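## Task

Lot numbers are marked on the shelf lip beneath each shelf spot, and more than one spot may carry the same number. Bring one cardboard box from lot 451 and one from lot 434 to the desk, each resting entirely on it with nothing overhanging its edge. All other cardboard boxes must stay on the shelves they started on. A lot absent from the storeroom is skipped. The robot tipping over or ending up leaning counts as failure.

## Robot and tools

ROBOT. A simulated Hello Robot Stretch 3 with a single arm. The two-wheel base is 0.33 m long, 0.34 m wide, rounded at the back, and pivots about the point between its drive wheels, 0.05 m behind the front edge. A lift rides up a mast; the telescoping arm reaches out to the robot's right, so the gripper is shifted forward or back only by driving the base. The wrist has yaw, pitch and roll plus a gripper. A pan/tilt head carries head_camera and nav_camera; wrist_camera rides on the gripper. Folded and retracted, the wrist pokes up to 0.06 m past the right side and a turn sweeps a 0.28 m radius; an unfolded level gripper reaches beyond that. Loose objects may occasionally be nudged by something.

FRAMES. Base frame: metres, origin on the floor between the drive wheels, x forward, y left, z up. hand_pose is expressed there, located where closed fingertips meet; with all wrist joints at zero its x axis is up, y points back toward the mast, z toward the rear. The odometry frame is the base frame at the start; base_odometry just integrates wheel turns (slip counts as travel), heading in rad, left positive, -3.142 to 3.142.

move. One action per call, plus optional "cameras" (list of head_camera, nav_camera, wrist_camera or all; omitted means all, [] none) and "blocking" (true/omitted waits until everything is at rest; false returns within about 0.5 s while motion continues). An action has "base" and/or "joints", optionally "speeds", "pace", "contact_limits"; or just {"servos": "reboot"} to re-enable servos that shut off.
- base: exactly one key. {"translate_m": d} is a relative drive of d metres straight ahead from where the base last reported itself, forward positive, -3 to 3. {"rotate_rad": d} is a relative spin in place, radians, left positive, -6.4 to 6.4. No sideways motion.
- joints: an object of absolute targets by name. lift_m 0 to 1.1 m (done within 0.004); arm_m 0 to 0.52 m extension (0.004); wrist_yaw_rad -1.345 to 4.42 (0 along the arm, positive swings toward the front; 0.02); wrist_pitch_rad -1.57 to 0.451 (0 level, negative tips fingers down; 0.05); wrist_roll_rad -2.911 to 2.918 (0 = fingers side by side, level; 0.02); gripper_m -0.089 to 0.179 (larger is wider; real tip gap is about 0.007 less when nearly shut, 0.025 less wide open; 0.004); head_pan_rad -3.953 to 1.73 (0 forward, positive left, -1.57 looks along the arm; 0.1); head_tilt_rad -1.53 to 0.419 (negative down; 0.1).
- pace: "default" or "max". Top speeds default/max: translate 0.12/0.30 m/s, rotate 0.76/1.90 rad/s, lift 0.11/0.15 m/s, arm 0.14/0.40 m/s; gripper has one speed. The base is capped at 0.10 m/s and 0.63 rad/s unless lift_m < 0.30, arm_m < 0.03 and wrist_yaw_rad > 2.54.
- speeds: per-key top speed (m/s or rad/s), not above max, replacing pace.
- contact_limits: given only alongside that key's own command. arm_m: effort percent 1-100 (negative sense when retracting). lift_m: {"down": v, "up": v}, 1-100, force beyond free motion; under about 12 may trip with nothing touched; defaults roughly 32-47 down, 21-36 up. translate_m / rotate_rad: wheel effort at which the base stops; without one the base never contact-stops.
Actions last at most 15 s and are cut at 14 s (time_out). Motions in a call start together. An unknown key makes a call invalid (later calls still run); an out-of-range value is refused, and then later move/wait/finished_scene calls in that reply for that scene are dropped, as they are after an uncommanded stop.

Other tools: wait {"seconds": 0-10, "cameras"} returns state, early once motions settle. stop brakes all running motions (they report "stopped" and may keep pressing). zoom_image {"camera", "region": [x0, y0, x1, y1]} in pixels from the top-left, at most 504x504, on that camera's latest image. finished_scene {"scene": n} ends the current scene irreversibly; the goal must hold without the robot.

RESULTS. joint_positions; base_status and joint_status per motion: done, moving, off_target (resting short, maybe still pushing), contact_stop (arm or lift goes slack until recommanded; a slack lift can sink), time_out, torque_fault (servo off until reboot), stopped. on_its_own lists uncommanded behaviour ("held at" is a target). motor_effort in percent, peak in brackets; wrist pitch full effort reads about 45, roll about 72. lidar_m: 12 ranges at 0.17 m height, 30-degree sectors, 1st straight ahead, counter-clockwise (4th left, 7th behind, 10th right), "-" none or closer than 0.15 m; misses glass and thin legs; sector 5 is often blocked. wrist_depth_mm (45-1000) and head_depth_mm (280-4000): 7x7 median depths from top-left; "-" unknown. base_tilt in degrees (forward/right positive, few-degree bias). turned_by_wheels vs turned_by_imu: trust the IMU when they differ by over 0.15 rad. "pictures" orders the images; "move" gives done or the worst status.

CAMERAS. head_camera arrives rotated: turn it a quarter clockwise to view upright; nav_camera a quarter counterclockwise. Calibration (pinhole/fisheye intrinsics and base-to-camera transforms) is supplied, accurate to about half a degree and a few mm, worse for the wrist.

HANDLING. Grip by commanding gripper_m below the object's width; release with at least 0.05 more than the width. The reading does not prove a hold; resend to re-squeeze after the stall guard relaxes. Before folding the wrist (yaw to 3.0) or unfolding, put lift_m between 0.32 and 0.95, pitch -0.4, roll near 0; folded, lift may go down to 0.25. With yaw below -0.4 keep pitch at -0.5 or lower. Wrist and head never contact-stop. Avoid pushing into immovable things with the gripper above about 0.45 m, or driving while holding or hooking something fixed: the robot can tip. If base_tilt shows a lean, back the gripper off. Avoid dropping objects, releasing moving items, slamming, hard hits, hard shoves and servo faults.

Each tool is called after "Request:" as a command line: name --argument value for each argument, lists and objects as JSON in quotes; but a table of rows of numbers goes row by row, as --pt "numbers of a row", without its own name.

## Session

Request:
move --joints '{"head_pan_rad": -0.9, "head_tilt_rad": -0.35}' --cameras '["head_camera","nav_camera"]'

Request:
move --joints '{"head_pan_rad": -1.9, "head_tilt_rad": -0.35}' --cameras '["head_camera","nav_camera"]'

Request:
move --joints '{"head_pan_rad": -3.0, "head_tilt_rad": -0.35}' --cameras '["head_camera","nav_camera"]'

Request:
move --joints '{"head_pan_rad": 1.5, "head_tilt_rad": -0.35}' --cameras '["head_camera","nav_camera"]'

Request:
move --joints '{"head_pan_rad": 0.3, "head_tilt_rad": -0.35}' --cameras '["head_camera","nav_camera"]'

Scene clock: 1.03 s.
move: done
base_odometry: x=+0.000 y=+0.000 heading=+0.000
turned_by_wheels: +0.000
turned_by_imu: +0.000
base_tilt: forward=-0.4 right=-1.1
lidar_m: 0.72 0.72 0.85 1.53 2.66 1.26 1.01 1.11 1.81 1.62 1.39 0.82
head_depth_mm: 1693 1776 1862 1984 1946 1799 1484 / 1764 1858 1935 2069 2130 1824 1471 / 1706 1880 1989 2104 2260 1857 1473 / 1497 1587 1687 1807 1929 1862 1465 / 1252 1322 1395 1491 1597 1671 1456 / 1052 1104 1162 1213 1282 1356 1380 / 913 945 984 1028 1076 1136 1189
base_status: not commanded
joint_positions: lift_m=+0.374 arm_m=+0.001 wrist_yaw_rad=+3.009 wrist_pitch_rad=-0.462 wrist_roll_rad=+0.000 gripper_m=+0.037 head_pan_rad=-0.923 head_tilt_rad=-0.353
joint_status: all done
measured_speeds: all 0
motor_effort: left_wheel=-0.1(0.7) right_wheel=+0.0(1.1) lift_m=+23.5(23.8) arm_m=-5.0(5.1) wrist_yaw_rad=+0.8(1.1) wrist_pitch_rad=+2.0(2.0) wrist_roll_rad=-0.1(0.3) gripper_m=+0.4(0.8) head_pan_rad=+1.3(5.2) head_tilt_rad=-2.9(8.6)
hand_pose: x=+0.0076 y=+0.0712 z=+0.3774 quat_wxyz=(+0.207, +0.697, +0.116, +0.676) (m; base frame)
wrist_depth_mm: - 139 - - - 866 - / - 150 - - - 978 - / - 167 923 - - 933 - / 825 775 203 811 802 793 755 / 697 680 212 661 651 680 673 / 598 604 126 579 129 581 568 / 526 539 287 354 504 510 512
pictures: head_camera (sideways), nav_camera (sideways)
camera_calibration:
head_camera: T_world_to_cam=[[-0.215322, 0.20777, -0.954185, 1.25857], [0.818059, 0.57199, -0.0600552, 0.0728777], [0.533307, -0.793511, -0.29313, 0.333821], [0, 0, 0, 1]] pos_world=[0.0333516, -0.0382886, 1.30314]
nav_camera: T_world_to_cam=[[0.207133, -0.245392, 0.947037, -1.19075], [-0.788084, -0.615433, 0.0128987, 0.0381386], [0.579672, -0.749016, -0.320866, 0.367302], [0, 0, 0, 1]] pos_world=[0.0637855, 0.00638549, 1.24505]

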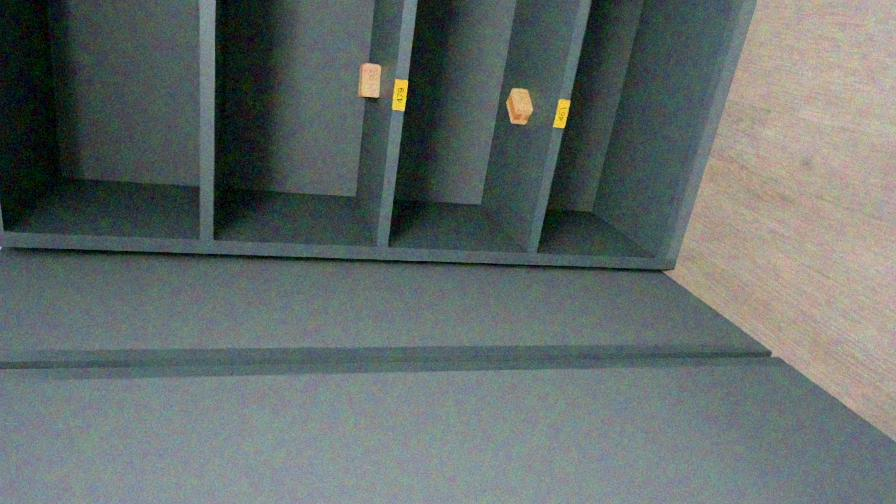

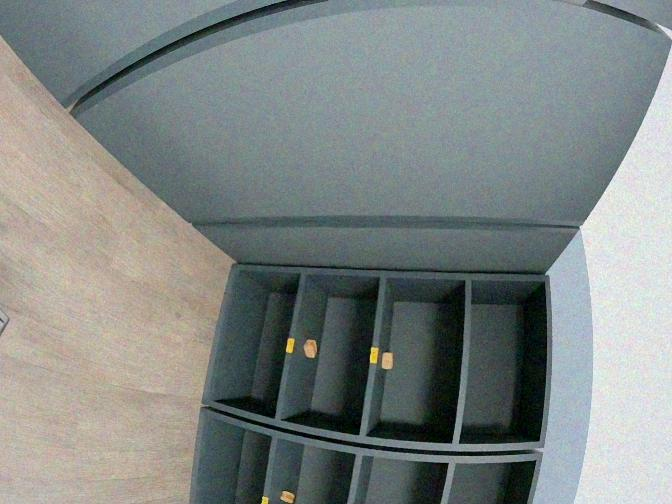

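Scene clock: 2.10 s.
move: done
base_odometry: x=+0.000 y=+0.000 heading=+0.000
turned_by_wheels: +0.000
turned_by_imu: +0.000
base_tilt: forward=-0.5 right=-1.2
lidar_m: 0.73 0.72 0.85 1.53 2.66 1.26 1.01 1.11 1.81 1.63 1.39 0.83
head_depth_mm: 1640 1678 1726 1801 1855 1840 1486 / 1836 1891 1966 2010 2094 1908 1489 / 2060 2153 2237 2339 2398 1886 1476 / 1802 1853 1961 2556 2348 1862 1463 / 1868 2031 2103 2234 2311 1868 1460 / 1865 1953 2048 2173 2257 1835 1462 / 1773 1857 1904 2039 2118 1807 1449
base_status: not commanded
joint_positions: lift_m=+0.374 arm_m=+0.001 wrist_yaw_rad=+3.009 wrist_pitch_rad=-0.462 wrist_roll_rad=+0.000 gripper_m=+0.037 head_pan_rad=-1.932 head_tilt_rad=-0.353
joint_status: all done
measured_speeds: all 0
motor_effort: left_wheel=-0.2(1.0) right_wheel=+0.7(1.2) lift_m=+23.6(24.0) arm_m=-6.6(6.6) wrist_yaw_rad=+0.5(2.1) wrist_pitch_rad=+1.8(2.1) wrist_roll_rad=+0.0(0.3) gripper_m=+0.4(0.8) head_pan_rad=+2.8(5.1) head_tilt_rad=-0.8(5.6)
hand_pose: x=+0.0076 y=+0.0712 z=+0.3774 quat_wxyz=(+0.207, +0.697, +0.116, +0.676) (m; base frame)
wrist_depth_mm: - 139 - - - 867 - / - 150 - - - 981 - / - 167 951 - - 938 - / 826 772 203 796 798 807 760 / 702 676 212 655 657 669 669 / 603 605 126 570 129 578 576 / 528 540 287 354 500 513 507
pictures: head_camera (sideways), nav_camera (sideways)
camera_calibration:
head_camera: T_world_to_cam=[[0.0610736, 0.292925, -0.954183, 1.25688], [0.919957, -0.387394, -0.0600433, 0.0722013], [-0.387232, -0.87414, -0.293138, 0.339466], [0, 0, 0, 1]] pos_world=[-0.0117322, -0.0434617, 1.30314]
nav_camera: T_world_to_cam=[[-0.0972806, -0.306048, 0.947033, -1.18889], [-0.94075, 0.338858, 0.0128717, 0.0391892], [-0.324849, -0.889669, -0.320878, 0.372832], [0, 0, 0, 1]] pos_world=[0.0423251, -0.0454404, 1.24505]

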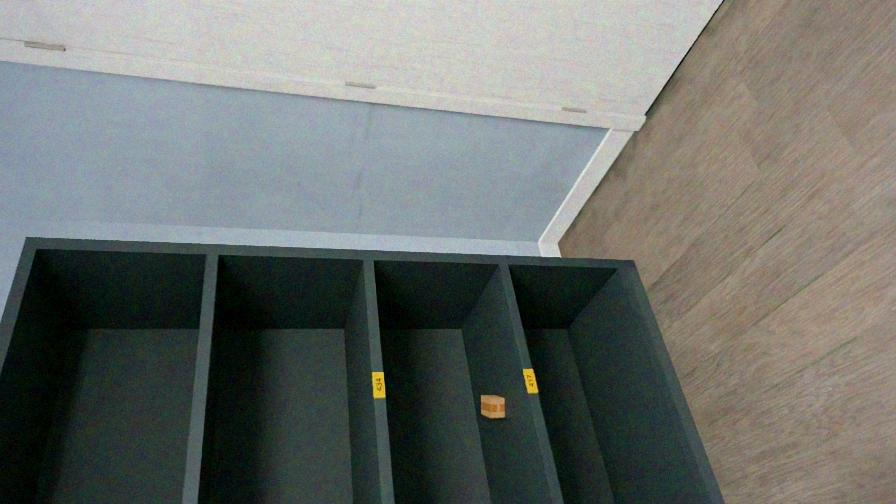

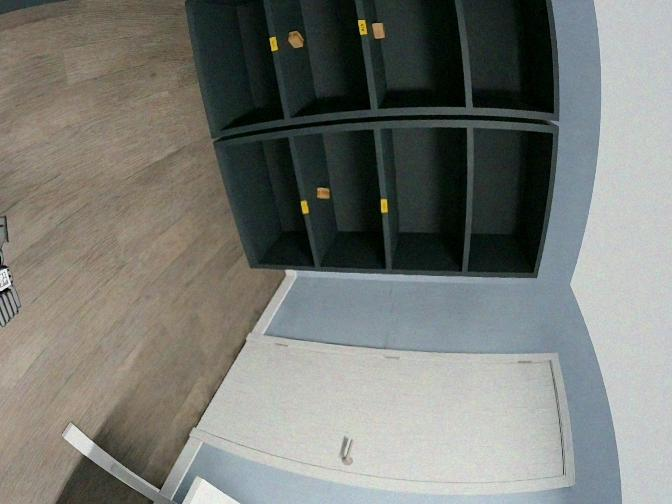

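Scene clock: 3.20 s.
move: done
base_odometry: x=+0.000 y=+0.000 heading=+0.000
turned_by_wheels: +0.000
turned_by_imu: +0.000
base_tilt: forward=-0.2 right=-1.1
lidar_m: 0.72 0.73 0.85 1.53 2.66 1.26 1.01 1.11 1.81 1.62 1.39 0.83
head_depth_mm: 1407 1481 1583 1677 1222 1345 1438 / 1396 1467 1558 1637 1205 1190 1430 / 1365 1446 1535 1625 1188 1402 1454 / 1338 1417 1511 1592 1185 1686 1467 / 1335 1393 1485 1562 1174 961 1380 / 1310 1375 1464 1544 1162 952 1454 / 1284 1360 1436 1530 1628 1700 1450
base_status: not commanded
joint_positions: lift_m=+0.374 arm_m=+0.001 wrist_yaw_rad=+3.009 wrist_pitch_rad=-0.462 wrist_roll_rad=+0.000 gripper_m=+0.037 head_pan_rad=-3.035 head_tilt_rad=-0.353
joint_status: all done
measured_speeds: all 0
motor_effort: left_wheel=+0.1(0.7) right_wheel=+0.9(1.0) lift_m=+24.0(24.1) arm_m=-8.7(8.7) wrist_yaw_rad=-0.3(1.5) wrist_pitch_rad=+2.0(2.0) wrist_roll_rad=+0.1(0.3) gripper_m=+0.3(0.8) head_pan_rad=+3.6(5.4) head_tilt_rad=+1.3(3.1)
hand_pose: x=+0.0076 y=+0.0712 z=+0.3774 quat_wxyz=(+0.207, +0.697, +0.116, +0.676) (m; base frame)
wrist_depth_mm: - 139 - - - 854 - / - 150 - - - 965 - / - 167 924 - - 942 - / 840 766 204 822 803 795 773 / 704 674 212 659 659 672 669 / 600 598 126 572 129 581 569 / 526 539 287 355 507 514 507
pictures: head_camera (sideways), nav_camera (sideways)
camera_calibration:
head_camera: T_world_to_cam=[[0.288992, 0.0775652, -0.954184, 1.25551], [0.0690018, -0.995808, -0.0600503, 0.0773506], [-0.954842, -0.0484863, -0.293132, 0.342887], [0, 0, 0, 1]] pos_world=[-0.0407664, -0.00373212, 1.30314]
nav_camera: T_world_to_cam=[[-0.317027, -0.0511627, 0.947036, -1.18754], [-0.121724, 0.992481, 0.0128697, 0.0341414], [-0.940573, -0.111197, -0.320871, 0.376608], [0, 0, 0, 1]] pos_world=[-0.0181007, -0.052765, 1.24505]

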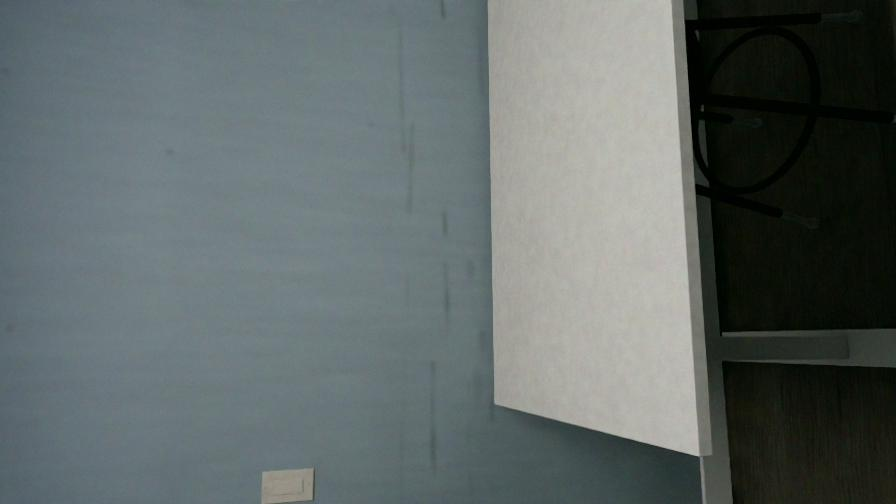

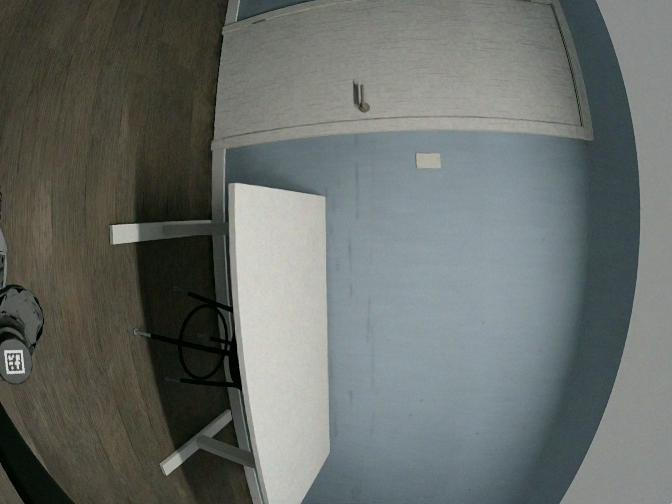

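Scene clock: 6.63 s.
move: done
base_odometry: x=+0.000 y=+0.000 heading=+0.000
turned_by_wheels: +0.000
turned_by_imu: +0.000
base_tilt: forward=-0.5 right=-1.3
lidar_m: 0.72 0.73 0.85 1.53 2.66 1.26 1.01 1.12 1.81 1.63 1.39 0.83
head_depth_mm: 1053 1067 1088 1108 1132 1154 1165 / 1262 1285 1313 1342 1373 1403 1387 / 2423 1621 1644 1689 1743 1746 1473 / 2384 2529 2663 2846 2626 1871 1471 / 2290 2454 2589 2732 2575 1861 1455 / 2231 2349 2508 2631 2568 1844 1449 / 2189 2299 2419 2567 2570 1851 1455
base_status: not commanded
joint_positions: lift_m=+0.374 arm_m=+0.001 wrist_yaw_rad=+3.009 wrist_pitch_rad=-0.462 wrist_roll_rad=+0.000 gripper_m=+0.037 head_pan_rad=+1.508 head_tilt_rad=-0.350
joint_status: all done
measured_speeds: translate_m=+0.000 rotate_rad=+0.000 lift_m=+0.000 arm_m=+0.000 wrist_yaw_rad=+0.000 wrist_pitch_rad=+0.000 wrist_roll_rad=+0.000 head_pan_rad=-0.024 head_tilt_rad=+0.000
motor_effort: left_wheel=+0.1(0.8) right_wheel=+0.1(1.1) lift_m=+23.5(24.8) arm_m=-12.9(13.4) wrist_yaw_rad=-0.2(1.6) wrist_pitch_rad=+2.0(2.1) wrist_roll_rad=+0.0(0.3) gripper_m=+0.5(1.1) head_pan_rad=-3.0(7.3) head_tilt_rad=+5.5(9.1)
hand_pose: x=+0.0076 y=+0.0712 z=+0.3774 quat_wxyz=(+0.207, +0.697, +0.116, +0.676) (m; base frame)
wrist_depth_mm: - 139 - - - 857 - / - 150 - - - 979 - / - 167 919 - - 937 - / 826 773 203 826 798 800 757 / 699 675 212 659 653 675 669 / 595 596 126 567 129 584 575 / 525 536 289 354 509 513 507
pictures: head_camera (sideways), nav_camera (sideways)
camera_calibration:
head_camera: T_world_to_cam=[[0.0278205, -0.295325, -0.954992, 1.25821], [-0.993147, 0.100321, -0.0599556, 0.083757], [0.113512, 0.950115, -0.29051, 0.333032], [0, 0, 0, 1]] pos_world=[0.0103759, 0.0467581, 1.30335]
nav_camera: T_world_to_cam=[[0.00294289, 0.318534, 0.947907, -1.19067], [0.99878, -0.0476694, 0.0129179, 0.027243], [0.0493009, 0.946712, -0.318285, 0.367187], [0, 0, 0, 1]] pos_world=[-0.0418084, 0.0329477, 1.24517]

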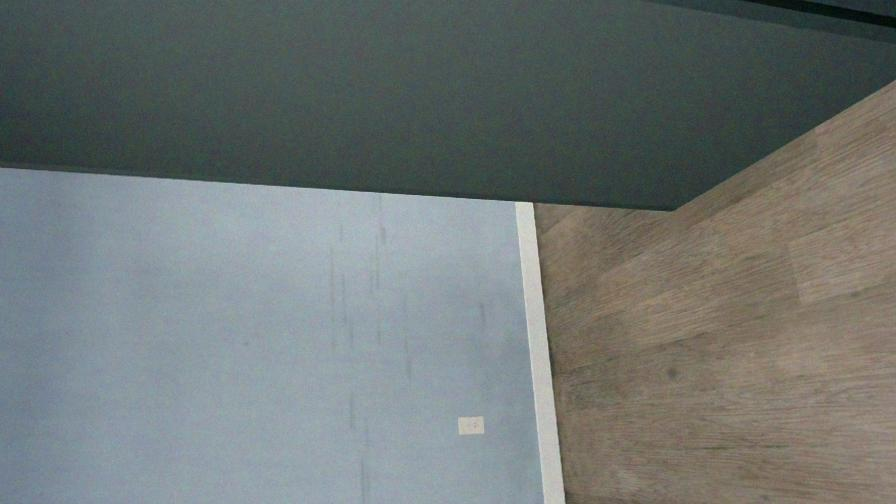

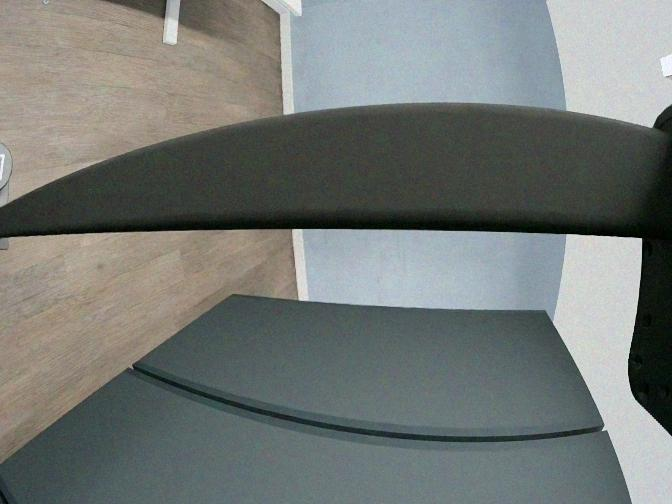

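Scene clock: 7.77 s.
move: done
base_odometry: x=+0.000 y=+0.000 heading=+0.000
turned_by_wheels: +0.000
turned_by_imu: +0.000
base_tilt: forward=-0.2 right=-1.4
lidar_m: 0.73 0.72 0.85 1.53 2.66 1.26 1.01 1.11 1.81 1.63 1.39 0.83
head_depth_mm: 596 627 664 713 754 797 861 / 592 624 662 702 755 805 874 / 594 626 663 704 750 805 866 / 593 625 663 704 753 806 870 / 595 627 665 709 754 804 872 / 596 628 666 708 757 811 871 / 598 631 668 712 759 812 876
base_status: not commanded
joint_positions: lift_m=+0.374 arm_m=+0.001 wrist_yaw_rad=+3.009 wrist_pitch_rad=-0.462 wrist_roll_rad=+0.000 gripper_m=+0.037 head_pan_rad=+0.270 head_tilt_rad=-0.350
joint_status: all done
measured_speeds: all 0
motor_effort: left_wheel=-0.2(0.6) right_wheel=+0.3(0.8) lift_m=+24.2(24.7) arm_m=-12.8(13.3) wrist_yaw_rad=+1.3(1.3) wrist_pitch_rad=+1.9(2.0) wrist_roll_rad=+0.0(0.2) gripper_m=+0.3(0.9) head_pan_rad=+3.0(6.1) head_tilt_rad=+5.2(8.3)
hand_pose: x=+0.0076 y=+0.0712 z=+0.3774 quat_wxyz=(+0.207, +0.697, +0.116, +0.676) (m; base frame)
wrist_depth_mm: - 139 - - - 868 - / - 150 - - - 969 - / - 167 922 - - 926 - / 841 778 203 805 781 803 764 / 697 667 212 666 651 679 658 / 602 599 126 577 129 586 577 / 522 541 288 355 503 509 509
pictures: head_camera (sideways), nav_camera (sideways)
camera_calibration:
head_camera: T_world_to_cam=[[-0.269809, -0.122728, -0.955061, 1.26013], [-0.22973, 0.971407, -0.0599286, 0.0790063], [0.935108, 0.203237, -0.290289, 0.327655], [0, 0, 0, 1]] pos_world=[0.051751, 0.0113138, 1.30335]
nav_camera: T_world_to_cam=[[0.301695, 0.101237, 0.948014, -1.19262], [0.281368, -0.959513, 0.0129224, 0.0315957], [0.91094, 0.262842, -0.317965, 0.361519], [0, 0, 0, 1]] pos_world=[0.0215963, 0.0560314, 1.24517]

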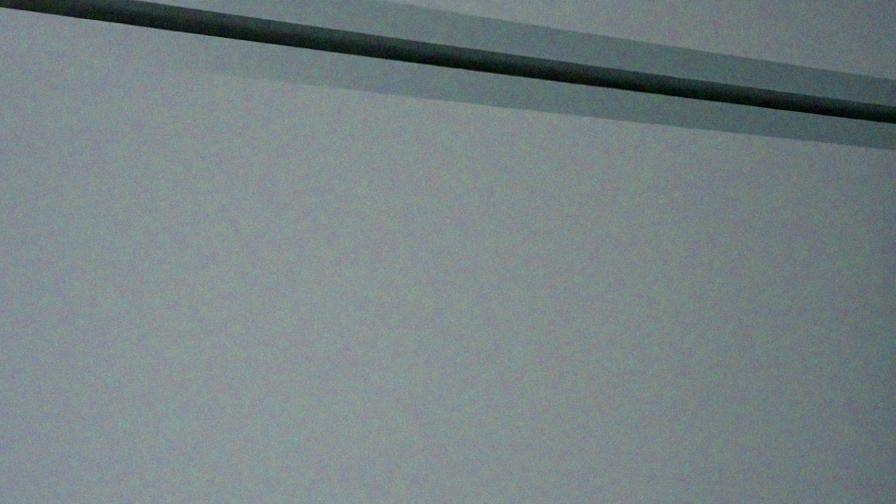

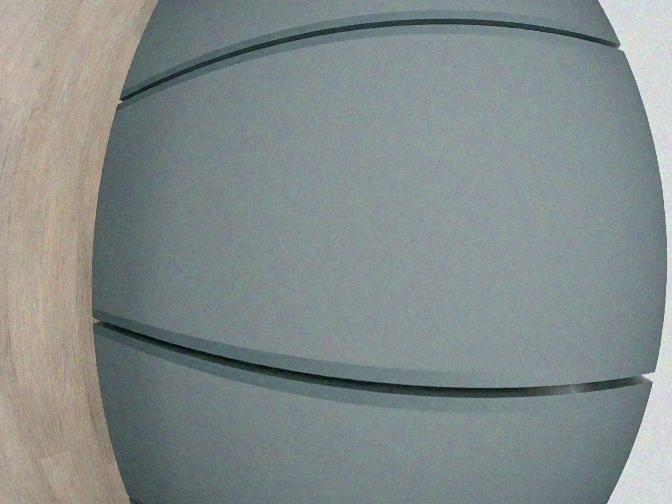

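Request:
move --joints '{"head_pan_rad": -1.25, "head_tilt_rad": -0.4}' --cameras '["head_camera"]'

Request:
zoom_image --camera "head_camera" --region '[250, 220, 400, 370]'

Request:
zoom_image --camera "head_camera" --region '[420, 220, 570, 370]'

Scene clock: 21.30 s.
move: done
base_odometry: x=+0.000 y=+0.000 heading=+0.000
turned_by_wheels: +0.000
turned_by_imu: +0.000
base_tilt: forward=-0.3 right=-1.3
lidar_m: 0.72 0.73 0.85 1.53 2.66 1.26 1.01 1.11 1.81 1.62 1.40 0.83
head_depth_mm: 1733 1812 1919 2070 2196 1805 1435 / 1385 1483 1645 2046 2212 1810 1419 / 1740 1806 1849 1887 1857 1792 1421 / 1747 1839 1925 2067 2169 1773 1402 / 1773 1870 1962 2079 2139 1763 1399 / 1757 1865 1956 2085 2196 1753 1387 / 1615 1635 1669 1740 1863 1740 1383
base_status: not commanded
joint_positions: lift_m=+0.374 arm_m=+0.001 wrist_yaw_rad=+3.009 wrist_pitch_rad=-0.462 wrist_roll_rad=+0.000 gripper_m=+0.037 head_pan_rad=-1.285 head_tilt_rad=-0.398
joint_status: all done
measured_speeds: all 0
motor_effort: left_wheel=-0.6(0.7) right_wheel=-0.1(1.1) lift_m=+24.3(25.4) arm_m=-13.2(13.2) wrist_yaw_rad=-0.1(1.4) wrist_pitch_rad=+1.9(2.0) wrist_roll_rad=+0.2(0.4) gripper_m=+0.5(1.0) head_pan_rad=+3.0(5.4) head_tilt_rad=-3.3(6.6)
hand_pose: x=+0.0076 y=+0.0712 z=+0.3774 quat_wxyz=(+0.207, +0.697, +0.116, +0.676) (m; base frame)
wrist_depth_mm: - 139 - - - 860 - / - 151 - - - 992 - / - 167 924 - - 920 - / 846 774 203 815 798 802 758 / 694 678 212 658 656 669 674 / 604 602 126 577 129 580 584 / 524 544 288 354 499 510 508
pictures: head_camera (sideways)
camera_calibration:
head_camera: T_world_to_cam=[[-0.13987, 0.311415, -0.939924, 1.23959], [0.966786, 0.24803, -0.0616906, 0.0740514], [0.213918, -0.917334, -0.335763, 0.391277], [0, 0, 0, 1]] pos_world=[0.0180886, -0.0454616, 1.30106]

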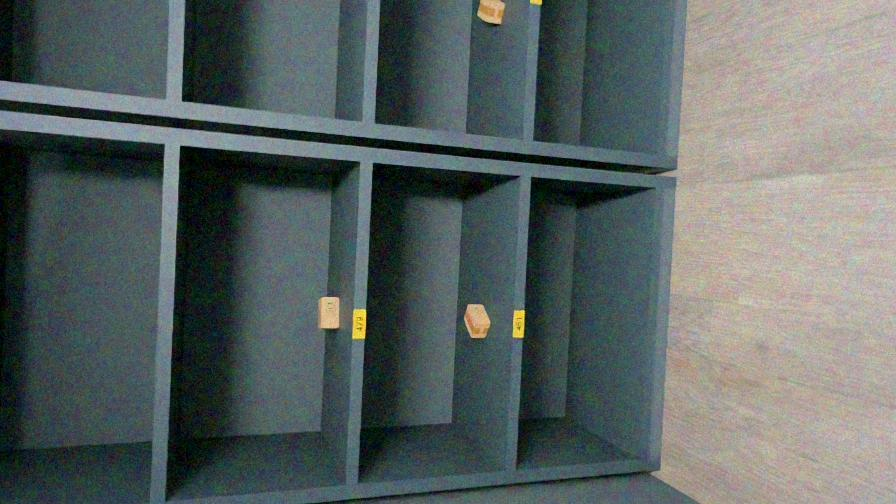

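Scaled by 3.360 from the camera's 896x504 image, which has a finer 1280x720 frame.

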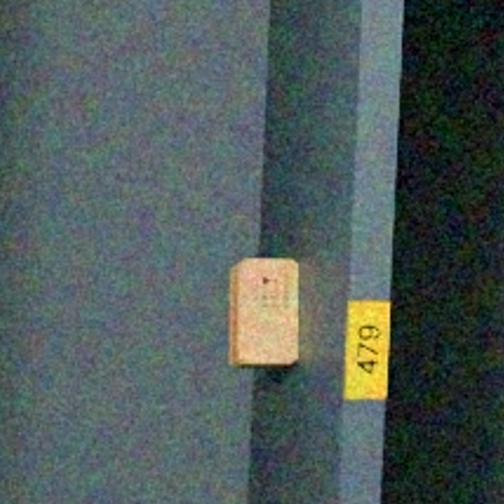

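Scaled by 3.360 from the camera's 896x504 image, which has a finer 1280x720 frame.

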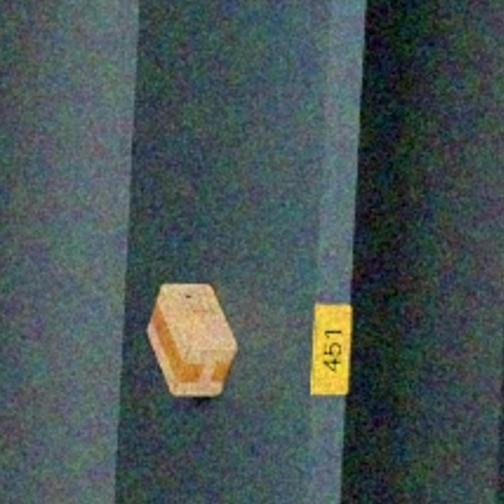

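Request:
move --base '{"rotate_rad": -1.366}' --joints '{"lift_m": 0.29, "head_pan_rad": -1.57, "head_tilt_rad": -0.5}' --pace "max" --cameras '[]'

Request:
move --base '{"translate_m": 1.0}' --pace "max" --cameras '[]'

Request:
move --base '{"rotate_rad": 1.571}' --joints '{"lift_m": 0.5}' --pace "max" --cameras '[]'

Request:
move --base '{"translate_m": 0.28}' --joints '{"wrist_yaw_rad": 0, "wrist_pitch_rad": -0.4, "lift_m": 0.53}'

Scene clock: 59.73 s.
move: done
base_odometry: x=+0.000 y=+0.000 heading=-1.366
turned_by_wheels: -1.366
turned_by_imu: -1.339
base_tilt: forward=-0.3 right=-1.1
lidar_m: 1.62 1.05 0.76 0.73 0.75 1.03 2.65 1.64 1.01 1.11 1.60 1.96
head_depth_mm: 1299 1412 1530 1372 1040 1566 1318 / 1297 1398 1539 1354 1026 1615 1316 / 1298 1405 1534 1338 1023 1581 1311 / 1294 1400 1526 1321 1020 1548 1303 / 1294 1398 1517 1405 1007 1582 1292 / 1288 1394 1523 1671 1800 1571 1293 / 1283 1375 1499 1631 1803 1569 1284
base_status: done
joint_positions: lift_m=+0.290 arm_m=+0.001 wrist_yaw_rad=+3.009 wrist_pitch_rad=-0.463 wrist_roll_rad=+0.000 gripper_m=+0.037 head_pan_rad=-1.572 head_tilt_rad=-0.504
joint_status: all done
measured_speeds: all 0
motor_effort: left_wheel=+5.9(14.9) right_wheel=-9.0(14.5) lift_m=+30.1(31.2) arm_m=-12.4(13.4) wrist_yaw_rad=-1.2(1.6) wrist_pitch_rad=+2.1(2.2) wrist_roll_rad=+0.0(0.3) gripper_m=+0.4(1.0) head_pan_rad=+0.0(4.1) head_tilt_rad=+0.2(7.2)
hand_pose: x=+0.0076 y=+0.0711 z=+0.2927 quat_wxyz=(+0.208, +0.697, +0.117, +0.676) (m; base frame)
wrist_depth_mm: - 139 - - - - - / - 151 162 - - - - / 793 167 181 796 831 801 809 / 686 640 203 681 668 666 656 / 584 572 212 552 547 565 553 / 500 497 126 297 129 481 475 / 272 278 263 270 410 426 426
pictures: none
No camera images: "cameras" was empty.

Scene clock: 64.43 s.
move: done
base_odometry: x=+0.204 y=-0.979 heading=-1.366
turned_by_wheels: +0.000
turned_by_imu: +0.001
base_tilt: forward=-0.3 right=-1.1
lidar_m: 0.64 0.97 0.77 0.74 0.76 1.03 3.62 1.69 1.46 1.53 1.26 0.65
head_depth_mm: 1269 1385 1495 1666 1859 1631 1332 / 1275 1381 1497 1640 1815 1622 1320 / 1270 1363 1477 1637 1821 1603 1303 / 1261 1376 1496 1632 1817 1597 1299 / 1265 1364 1497 1631 1812 1588 1301 / 1265 1365 1485 1633 1802 1573 1290 / 1277 1372 1503 1656 1813 1564 1282
base_status: done
joint_positions: lift_m=+0.290 arm_m=+0.001 wrist_yaw_rad=+3.009 wrist_pitch_rad=-0.463 wrist_roll_rad=+0.000 gripper_m=+0.037 head_pan_rad=-1.570 head_tilt_rad=-0.500
joint_status: not commanded
measured_speeds: all 0
motor_effort: left_wheel=+1.7(15.5) right_wheel=+4.9(10.7) lift_m=+24.9(31.1) arm_m=-9.7(13.1) wrist_yaw_rad=+0.3(2.1) wrist_pitch_rad=+2.1(2.3) wrist_roll_rad=+0.0(0.3) gripper_m=+0.5(1.0) head_pan_rad=+3.2(4.3) head_tilt_rad=+4.3(5.1)
hand_pose: x=+0.0076 y=+0.0711 z=+0.2927 quat_wxyz=(+0.208, +0.697, +0.117, +0.676) (m; base frame)
wrist_depth_mm: - 139 - - 748 - - / - 151 161 - 826 - - / 783 166 181 801 824 818 734 / 698 650 202 680 668 656 655 / 585 576 211 556 547 563 556 / 502 497 126 297 128 484 486 / 273 277 262 268 411 424 424
pictures: none
No camera images: "cameras" was empty.

Scene clock: 67.57 s.
move: done
base_odometry: x=+0.204 y=-0.979 heading=+0.205
turned_by_wheels: +1.571
turned_by_imu: +1.545
base_tilt: forward=-0.4 right=-1.3
lidar_m: 0.74 0.76 1.02 2.62 2.04 1.46 1.53 1.27 0.65 0.64 0.98 0.77
head_depth_mm: 509 556 602 671 1207 967 1218 / 613 616 611 669 735 827 982 / 845 935 1003 774 981 894 980 / 880 955 1031 762 1216 952 1200 / 882 953 1022 754 1199 944 1194 / 875 949 1007 745 1200 940 1196 / 878 945 1004 735 1194 933 1184
base_status: done
joint_positions: lift_m=+0.500 arm_m=+0.001 wrist_yaw_rad=+3.009 wrist_pitch_rad=-0.463 wrist_roll_rad=+0.000 gripper_m=+0.037 head_pan_rad=-1.570 head_tilt_rad=-0.500
joint_status: all done
measured_speeds: all 0
motor_effort: left_wheel=-6.0(14.3) right_wheel=+9.3(12.6) lift_m=+23.3(34.2) arm_m=-12.4(13.8) wrist_yaw_rad=-0.9(1.7) wrist_pitch_rad=+2.3(2.3) wrist_roll_rad=+0.1(0.3) gripper_m=+0.3(1.0) head_pan_rad=+3.7(4.1) head_tilt_rad=+3.0(4.7)
hand_pose: x=+0.0076 y=+0.0710 z=+0.5026 quat_wxyz=(+0.208, +0.697, +0.117, +0.676) (m; base frame)
wrist_depth_mm: - 139 - - - - - / - 150 - - - - - / - 167 - - - - - / - 959 203 - - - - / 860 842 212 808 813 840 835 / 749 729 126 715 129 720 713 / 651 655 285 644 623 629 628
pictures: none
No camera images: "cameras" was empty.

Scene clock: 71.50 s.
move: done
base_odometry: x=+0.478 y=-0.922 heading=+0.205
turned_by_wheels: +0.000
turned_by_imu: +0.000
base_tilt: forward=-0.2 right=-1.3
lidar_m: 0.46 0.47 0.64 1.63 1.85 1.69 1.80 1.51 0.76 1.07 0.67 0.48
head_depth_mm: 829 958 1017 740 1105 968 1082 / 849 958 1030 734 1222 966 1208 / 877 951 1022 724 1209 952 1202 / 877 949 1006 717 1202 951 1193 / 876 945 1015 752 1198 944 1189 / 872 946 1000 748 1192 935 1190 / 866 937 995 737 1160 935 1181
base_status: done
joint_positions: lift_m=+0.530 arm_m=+0.001 wrist_yaw_rad=+0.003 wrist_pitch_rad=-0.420 wrist_roll_rad=+0.000 gripper_m=+0.037 head_pan_rad=-1.570 head_tilt_rad=-0.500
joint_status: all done
measured_speeds: all 0
motor_effort: left_wheel=+3.8(8.8) right_wheel=+6.5(14.3) lift_m=+30.6(33.4) arm_m=-10.6(13.1) wrist_yaw_rad=-3.8(6.2) wrist_pitch_rad=+3.2(6.4) wrist_roll_rad=+0.1(0.4) gripper_m=+1.1(1.1) head_pan_rad=+3.0(3.7) head_tilt_rad=+1.9(3.5)
hand_pose: x=-0.0208 y=-0.3697 z=+0.5423 quat_wxyz=(+0.692, +0.149, -0.691, -0.147) (m; base frame)
wrist_depth_mm: - - - 505 - - - / - - - - - - - / - - - - - - - / - - - - - - - / - - - 149 151 805 - / - - 126 - 126 - 570 / - - 654 672 665 657 657
pictures: head_camera (sideways), nav_camera (sideways), wrist_camera
camera_calibration:
head_camera: T_world_to_cam=[[-0.0466784, 0.431915, -0.900706, 1.1878], [0.997507, -0.0276109, -0.0649353, 0.0780466], [-0.0529158, -0.901492, -0.42955, 0.514944], [0, 0, 0, 1]] pos_world=[0.004841, -0.0466543, 1.29612]
nav_camera: T_world_to_cam=[[0.0173997, -0.455581, 0.890024, -1.11524], [-0.999789, -0.0176278, 0.0105223, 0.0426159], [0.0108954, -0.89002, -0.455792, 0.546327], [0, 0, 0, 1]] pos_world=[0.0560594, -0.0210916, 1.24116]
wrist_camera: T_world_to_cam=[[-0.998878, -0.0398939, -0.0255172, -0.0150948], [-0.0025001, 0.582502, -0.812825, 0.688611], [0.0472906, -0.811849, -0.581948, 0.182545], [0, 0, 0, 1]] pos_world=[-0.021989, -0.253521, 0.665567]

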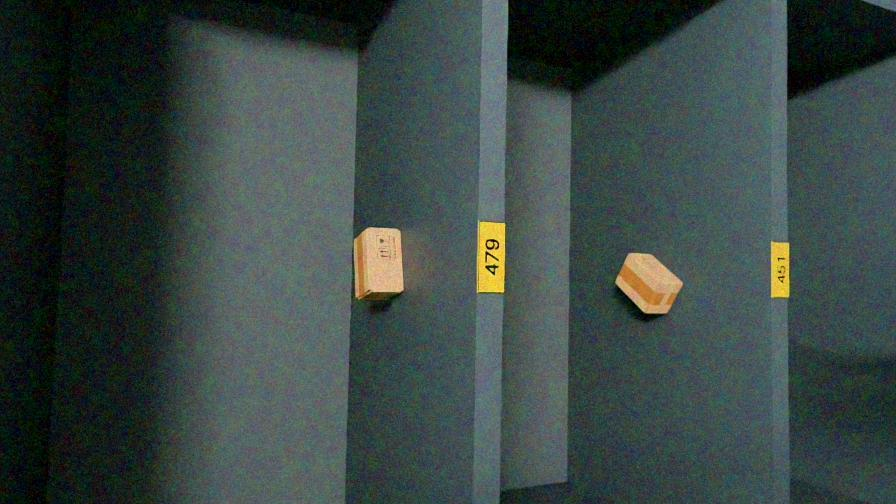

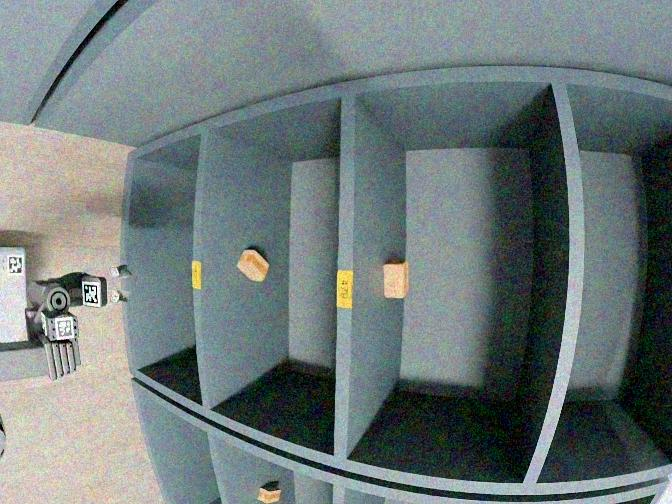

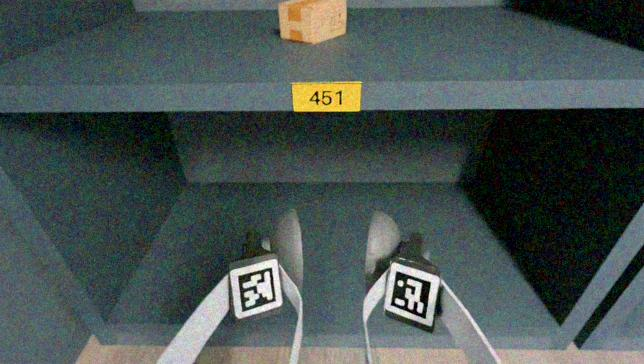

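Request:
move --base '{"translate_m": 0.042}' --joints '{"lift_m": 0.56, "arm_m": 0.2, "gripper_m": 0.179, "head_tilt_rad": -0.7}' --cameras '["wrist_camera","head_camera"]'

Scene clock: 94.10 s.
move: done
base_odometry: x=+0.519 y=-0.914 heading=+0.205
turned_by_wheels: +0.000
turned_by_imu: +0.000
base_tilt: forward=-0.3 right=-1.2
lidar_m: 0.42 0.43 0.58 1.48 2.72 1.72 1.85 1.54 0.78 1.07 0.61 0.44
head_depth_mm: 884 971 710 1182 1007 1202 1189 / 881 964 704 1215 997 1305 1119 / 876 951 729 1216 988 555 549 / 876 952 722 1209 985 651 1118 / 872 942 715 1196 974 1257 1161 / 871 941 706 1191 970 1276 1161 / 868 938 694 1135 964 1193 1156
base_status: done
joint_positions: lift_m=+0.560 arm_m=+0.200 wrist_yaw_rad=+0.003 wrist_pitch_rad=-0.420 wrist_roll_rad=+0.000 gripper_m=+0.179 head_pan_rad=-1.570 head_tilt_rad=-0.701
joint_status: all done
measured_speeds: all 0
motor_effort: left_wheel=+1.2(8.5) right_wheel=+9.3(11.3) lift_m=+29.0(33.1) arm_m=+13.5(15.5) wrist_yaw_rad=-4.4(4.8) wrist_pitch_rad=+3.1(3.3) wrist_roll_rad=-0.3(0.3) gripper_m=+0.6(84.0) head_pan_rad=+2.1(3.3) head_tilt_rad=-4.7(9.7)
hand_pose: x=-0.0209 y=-0.5692 z=+0.5723 quat_wxyz=(+0.692, +0.149, -0.691, -0.147) (m; base frame)
wrist_depth_mm: - - - - - - 560 / - - - 351 - - - / - - 319 330 326 322 319 / 282 279 277 277 275 273 269 / 240 239 238 237 234 232 232 / - 126 - - - - - / - - - - - - 105
pictures: head_camera (sideways), wrist_camera
camera_calibration:
head_camera: T_world_to_cam=[[-0.0468539, 0.602989, -0.796372, 1.05173], [0.997494, -0.0140679, -0.0693386, 0.0837596], [-0.0530137, -0.797625, -0.600819, 0.737776], [0, 0, 0, 1]] pos_world=[0.00484018, -0.0445339, 1.28665]
wrist_camera: T_world_to_cam=[[-0.998893, -0.0395414, -0.0255, -0.0221365], [-0.00229852, 0.582331, -0.812949, 0.829159], [0.0469945, -0.81199, -0.581777, 0.0379315], [0, 0, 0, 1]] pos_world=[-0.0219887, -0.45292, 0.695567]

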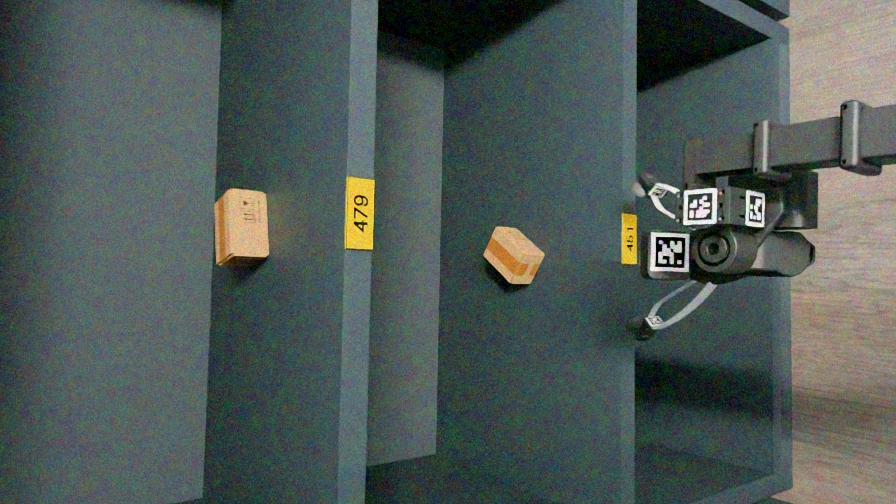

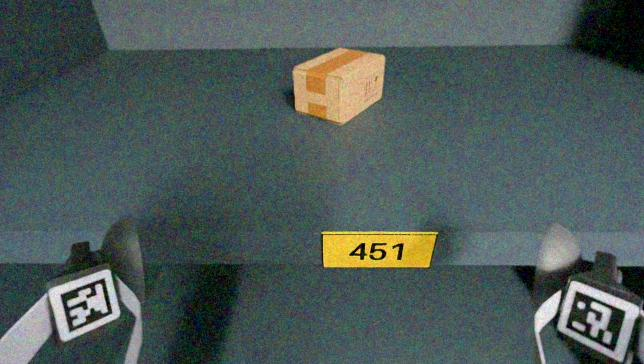

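Request:
move --base '{"translate_m": 0.081}' --joints '{"lift_m": 0.63, "wrist_yaw_rad": -0.38, "wrist_pitch_rad": -0.4}' --cameras '["wrist_camera"]'

Request:
move --joints '{"arm_m": 0.47}' --contact_limits '{"arm_m": 30}' --cameras '["wrist_camera","head_camera"]'

Scene clock: 132.60 s.
move: done
base_odometry: x=+0.598 y=-0.897 heading=+0.204
turned_by_wheels: +0.000
turned_by_imu: +0.000
base_tilt: forward=-0.3 right=-1.3
lidar_m: 0.34 0.35 0.47 1.20 2.84 1.79 1.92 0.89 0.83 1.07 0.49 0.35
head_depth_mm: 879 969 708 1233 1001 1285 1190 / 880 962 702 1224 998 1215 410 / 873 943 727 1210 988 500 1128 / 872 940 721 1196 983 513 1144 / 874 943 714 1189 970 1289 1165 / 867 942 702 1190 968 1255 1158 / 842 865 696 886 904 1057 1109
base_status: done
joint_positions: lift_m=+0.630 arm_m=+0.200 wrist_yaw_rad=-0.377 wrist_pitch_rad=-0.419 wrist_roll_rad=+0.000 gripper_m=+0.179 head_pan_rad=-1.570 head_tilt_rad=-0.701
joint_status: all done
measured_speeds: all 0
motor_effort: left_wheel=+1.3(6.9) right_wheel=+10.8(14.7) lift_m=+30.6(33.1) arm_m=+6.6(9.3) wrist_yaw_rad=-2.6(5.6) wrist_pitch_rad=+3.1(5.4) wrist_roll_rad=+0.2(0.3) gripper_m=+0.8(1.0) head_pan_rad=+1.8(2.8) head_tilt_rad=-2.9(4.3)
hand_pose: x=-0.1041 y=-0.5534 z=+0.6423 quat_wxyz=(+0.652, +0.015, -0.707, -0.275) (m; base frame)
wrist_depth_mm: - - - - 710 - - / - - - - - - - / - - 395 - - - - / - - 395 - - - - / 322 308 319 316 317 - - / - 265 279 288 321 - - / 232 252 268 - - 703 105
pictures: wrist_camera
camera_calibration:
wrist_camera: T_world_to_cam=[[-0.942369, 0.333603, -0.0254645, 0.1096], [0.213655, 0.541471, -0.813118, 0.876779], [-0.257471, -0.771698, -0.581542, 0.0858954], [0, 0, 0, 1]] pos_world=[-0.0619288, -0.445028, 0.765667]

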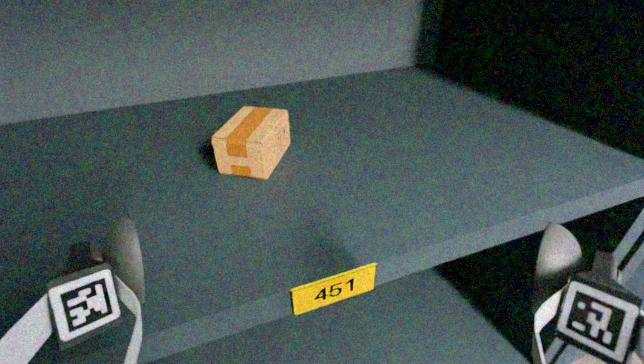

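Scene clock: 135.80 s.
move: done
base_odometry: x=+0.598 y=-0.897 heading=+0.204
turned_by_wheels: +0.000
turned_by_imu: +0.000
base_tilt: forward=-0.2 right=-1.3
lidar_m: 0.34 0.35 0.47 1.19 2.84 1.79 1.93 0.90 0.83 1.06 0.49 0.35
head_depth_mm: 879 965 712 1233 1000 1283 1197 / 875 965 700 1215 996 1221 405 / 874 945 726 1201 701 1229 1152 / 873 943 720 1196 927 1291 1169 / 871 945 712 1191 972 1288 1164 / 873 937 702 1187 970 1242 1163 / 838 864 696 889 902 1054 1108
base_status: not commanded
joint_positions: lift_m=+0.630 arm_m=+0.470 wrist_yaw_rad=-0.377 wrist_pitch_rad=-0.419 wrist_roll_rad=+0.000 gripper_m=+0.179 head_pan_rad=-1.570 head_tilt_rad=-0.701
joint_status: all done
measured_speeds: all 0
motor_effort: left_wheel=+1.3(1.7) right_wheel=+10.5(11.4) lift_m=+29.3(31.3) arm_m=+12.5(14.7) wrist_yaw_rad=-3.2(4.3) wrist_pitch_rad=+3.0(3.2) wrist_roll_rad=-0.2(0.3) gripper_m=+0.8(1.2) head_pan_rad=+2.1(2.7) head_tilt_rad=-2.0(3.7)
contact_limits: arm_m 30 (drawing in: default 31, maximum 55; extending or still: default 40, maximum 69)
hand_pose: x=-0.1041 y=-0.8234 z=+0.6423 quat_wxyz=(+0.652, +0.015, -0.707, -0.275) (m; base frame)
wrist_depth_mm: 280 300 325 - - - 458 / 298 323 - - - - - / 321 336 - - - - - / 337 - - - - - - / 332 307 316 316 311 311 319 / 122 264 280 217 267 276 274 / 233 238 242 189 241 239 105
pictures: head_camera (sideways), wrist_camera
camera_calibration:
head_camera: T_world_to_cam=[[-0.0468539, 0.602989, -0.796372, 1.05173], [0.997494, -0.0140679, -0.0693386, 0.0837596], [-0.0530137, -0.797625, -0.600819, 0.737776], [0, 0, 0, 1]] pos_world=[0.00484018, -0.0445339, 1.28665]
wrist_camera: T_world_to_cam=[[-0.942341, 0.33368, -0.0255226, 0.199774], [0.213758, 0.541481, -0.813084, 1.02296], [-0.25749, -0.771658, -0.581586, -0.122402], [0, 0, 0, 1]] pos_world=[-0.0619289, -0.715028, 0.765667]

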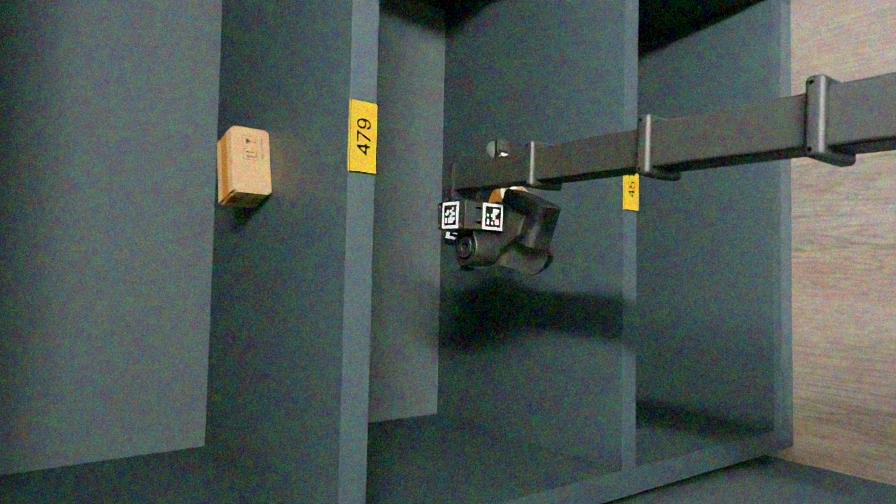

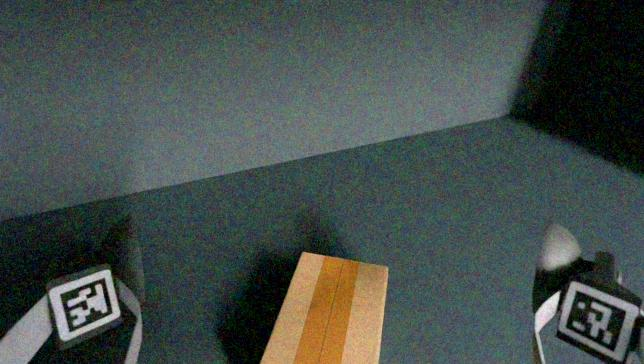

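Request:
move --joints '{"lift_m": 0.546, "arm_m": 0.48}' --contact_limits '{"arm_m": 30}' --cameras '["wrist_camera","head_camera"]'

Scene clock: 143.47 s.
move: done
base_odometry: x=+0.598 y=-0.897 heading=+0.204
turned_by_wheels: +0.000
turned_by_imu: +0.000
base_tilt: forward=-0.2 right=-1.1
lidar_m: 0.34 0.35 0.47 1.19 2.83 1.78 1.93 0.90 0.84 1.06 0.49 0.35
head_depth_mm: 879 966 709 1237 1002 1284 1185 / 877 968 701 1221 998 1307 1140 / 874 947 727 1214 765 601 1127 / 873 946 723 1199 917 1293 1173 / 870 936 713 1195 972 1284 1167 / 869 940 704 1181 971 1245 1164 / 841 865 695 892 904 1056 1111
base_status: not commanded
joint_positions: lift_m=+0.546 arm_m=+0.480 wrist_yaw_rad=-0.377 wrist_pitch_rad=-0.419 wrist_roll_rad=+0.000 gripper_m=+0.179 head_pan_rad=-1.570 head_tilt_rad=-0.701
joint_status: all done
measured_speeds: all 0
motor_effort: left_wheel=+1.1(1.6) right_wheel=+10.4(11.8) lift_m=+22.9(27.5) arm_m=+13.1(15.2) wrist_yaw_rad=-3.0(4.4) wrist_pitch_rad=+3.2(3.3) wrist_roll_rad=-0.1(0.3) gripper_m=+0.8(1.1) head_pan_rad=+2.1(2.7) head_tilt_rad=+0.1(1.3)
contact_limits: arm_m 30 (drawing in: default 31, maximum 55; extending or still: default 40, maximum 69)
hand_pose: x=-0.1041 y=-0.8334 z=+0.5583 quat_wxyz=(+0.652, +0.015, -0.707, -0.275) (m; base frame)
wrist_depth_mm: 274 290 317 334 - - 462 / 291 314 332 - - - - / 307 320 302 301 311 297 306 / 254 253 251 157 238 246 244 / 210 209 201 135 198 204 203 / 123 167 120 112 170 174 173 / 148 151 147 121 146 152 107
pictures: head_camera (sideways), wrist_camera
camera_calibration:
head_camera: T_world_to_cam=[[-0.0468539, 0.602989, -0.796372, 1.05173], [0.997494, -0.0140679, -0.0693386, 0.0837596], [-0.0530137, -0.797625, -0.600819, 0.737776], [0, 0, 0, 1]] pos_world=[0.00484018, -0.0445339, 1.28665]
wrist_camera: T_world_to_cam=[[-0.942316, 0.333753, -0.0254684, 0.200891], [0.213754, 0.541464, -0.813096, 0.960097], [-0.257583, -0.771638, -0.581572, -0.178999], [0, 0, 0, 1]] pos_world=[-0.0620288, -0.725028, 0.681667]

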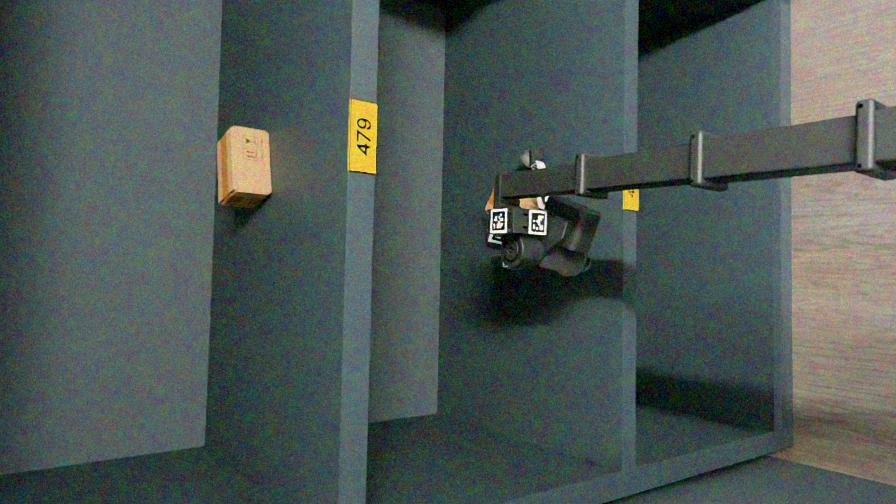

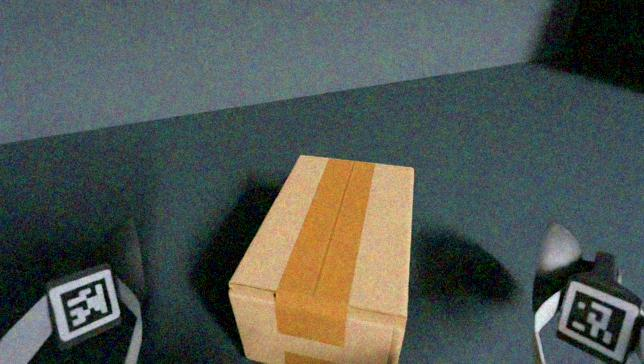

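Request:
move --joints '{"gripper_m": 0.03}' --cameras '["wrist_camera"]'

Request:
move --joints '{"lift_m": 0.63}' --cameras '["wrist_camera"]'

Scene clock: 150.83 s.
move: done
base_odometry: x=+0.598 y=-0.897 heading=+0.204
turned_by_wheels: +0.000
turned_by_imu: +0.000
base_tilt: forward=-0.2 right=-1.2
lidar_m: 0.34 0.35 0.47 1.19 2.84 1.78 1.93 0.90 0.83 1.06 0.49 0.35
head_depth_mm: 879 962 708 1230 1000 1281 1190 / 876 961 700 1226 994 1309 1134 / 874 949 727 1203 765 601 1129 / 871 941 723 1199 917 1293 1172 / 868 940 712 1196 978 1290 1170 / 869 939 702 1184 970 1250 1154 / 844 862 694 888 906 1057 1115
base_status: not commanded
joint_positions: lift_m=+0.546 arm_m=+0.480 wrist_yaw_rad=-0.377 wrist_pitch_rad=-0.419 wrist_roll_rad=+0.000 gripper_m=+0.031 head_pan_rad=-1.570 head_tilt_rad=-0.701
joint_status: all done
measured_speeds: all 0
motor_effort: left_wheel=+1.4(1.6) right_wheel=+9.7(11.3) lift_m=+23.0(24.0) arm_m=+12.8(13.2) wrist_yaw_rad=-2.2(4.3) wrist_pitch_rad=+3.1(3.3) wrist_roll_rad=+0.0(0.3) gripper_m=-14.4(86.6) head_pan_rad=+0.9(1.9) head_tilt_rad=+1.5(2.5)
contact_limits: arm_m 30 (drawing in: default 31, maximum 55; extending or still: default 40, maximum 69)
hand_pose: x=-0.1041 y=-0.8334 z=+0.5584 quat_wxyz=(+0.652, +0.015, -0.707, -0.275) (m; base frame)
wrist_depth_mm: 274 290 316 337 - - 461 / 291 313 333 - - - - / 306 320 303 301 310 294 307 / 253 253 251 163 178 247 244 / 209 209 158 135 145 204 203 / 179 179 130 126 124 169 174 / 155 147 154 146 146 145 151
pictures: wrist_camera
camera_calibration:
wrist_camera: T_world_to_cam=[[-0.942235, 0.333982, -0.0254911, 0.201044], [0.213872, 0.541315, -0.813165, 0.959988], [-0.257784, -0.771644, -0.581475, -0.179004], [0, 0, 0, 1]] pos_world=[-0.0620286, -0.724928, 0.681667]

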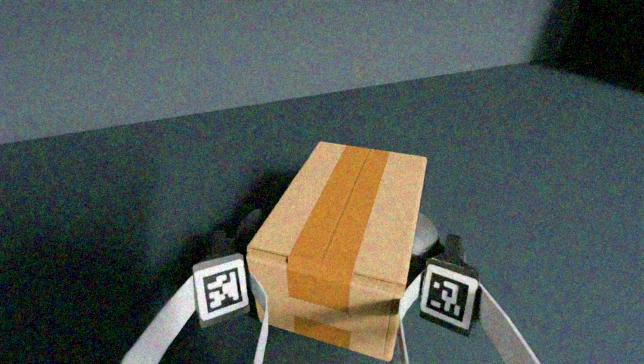

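Scene clock: 152.43 s.
move: done
base_odometry: x=+0.598 y=-0.897 heading=+0.204
turned_by_wheels: +0.000
turned_by_imu: +0.000
base_tilt: forward=-0.2 right=-1.2
lidar_m: 0.34 0.35 0.47 1.20 2.84 1.79 1.93 0.89 0.84 1.07 0.49 0.35
head_depth_mm: 879 971 707 1228 1006 1280 1183 / 877 966 700 1221 994 1221 405 / 876 949 728 1171 632 1242 1154 / 874 941 723 1200 929 1295 1173 / 871 943 711 1193 974 1282 1163 / 867 938 704 1179 967 1251 1158 / 842 863 695 888 904 1056 1111
base_status: not commanded
joint_positions: lift_m=+0.630 arm_m=+0.480 wrist_yaw_rad=-0.378 wrist_pitch_rad=-0.422 wrist_roll_rad=+0.000 gripper_m=+0.031 head_pan_rad=-1.570 head_tilt_rad=-0.701
joint_status: all done
measured_speeds: all 0
motor_effort: left_wheel=+0.9(1.6) right_wheel=+9.5(11.0) lift_m=+31.4(34.9) arm_m=+12.0(13.1) wrist_yaw_rad=-2.8(4.2) wrist_pitch_rad=+3.6(3.6) wrist_roll_rad=-0.2(0.3) gripper_m=-14.0(14.6) head_pan_rad=+1.5(1.9) head_tilt_rad=+2.2(3.1)
contact_limits: arm_m 30 (drawing in: default 31, maximum 55; extending or still: default 40, maximum 69)
hand_pose: x=-0.1041 y=-0.8331 z=+0.6418 quat_wxyz=(+0.652, +0.016, -0.707, -0.275) (m; base frame)
wrist_depth_mm: 273 292 316 336 - - 454 / 290 311 333 - - - - / 311 335 - - - - - / 331 - - 170 169 - - / 319 317 143 135 145 318 308 / 280 278 130 128 124 273 272 / 244 102 235 146 228 234 238
pictures: wrist_camera
camera_calibration:
wrist_camera: T_world_to_cam=[[-0.942173, 0.33415, -0.025557, 0.203354], [0.214643, 0.543125, -0.811753, 1.02833], [-0.257367, -0.770298, -0.583441, -0.12783], [0, 0, 0, 1]] pos_world=[-0.0620296, -0.724931, 0.765369]

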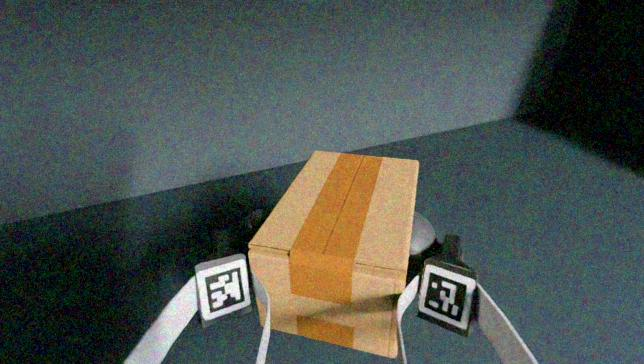

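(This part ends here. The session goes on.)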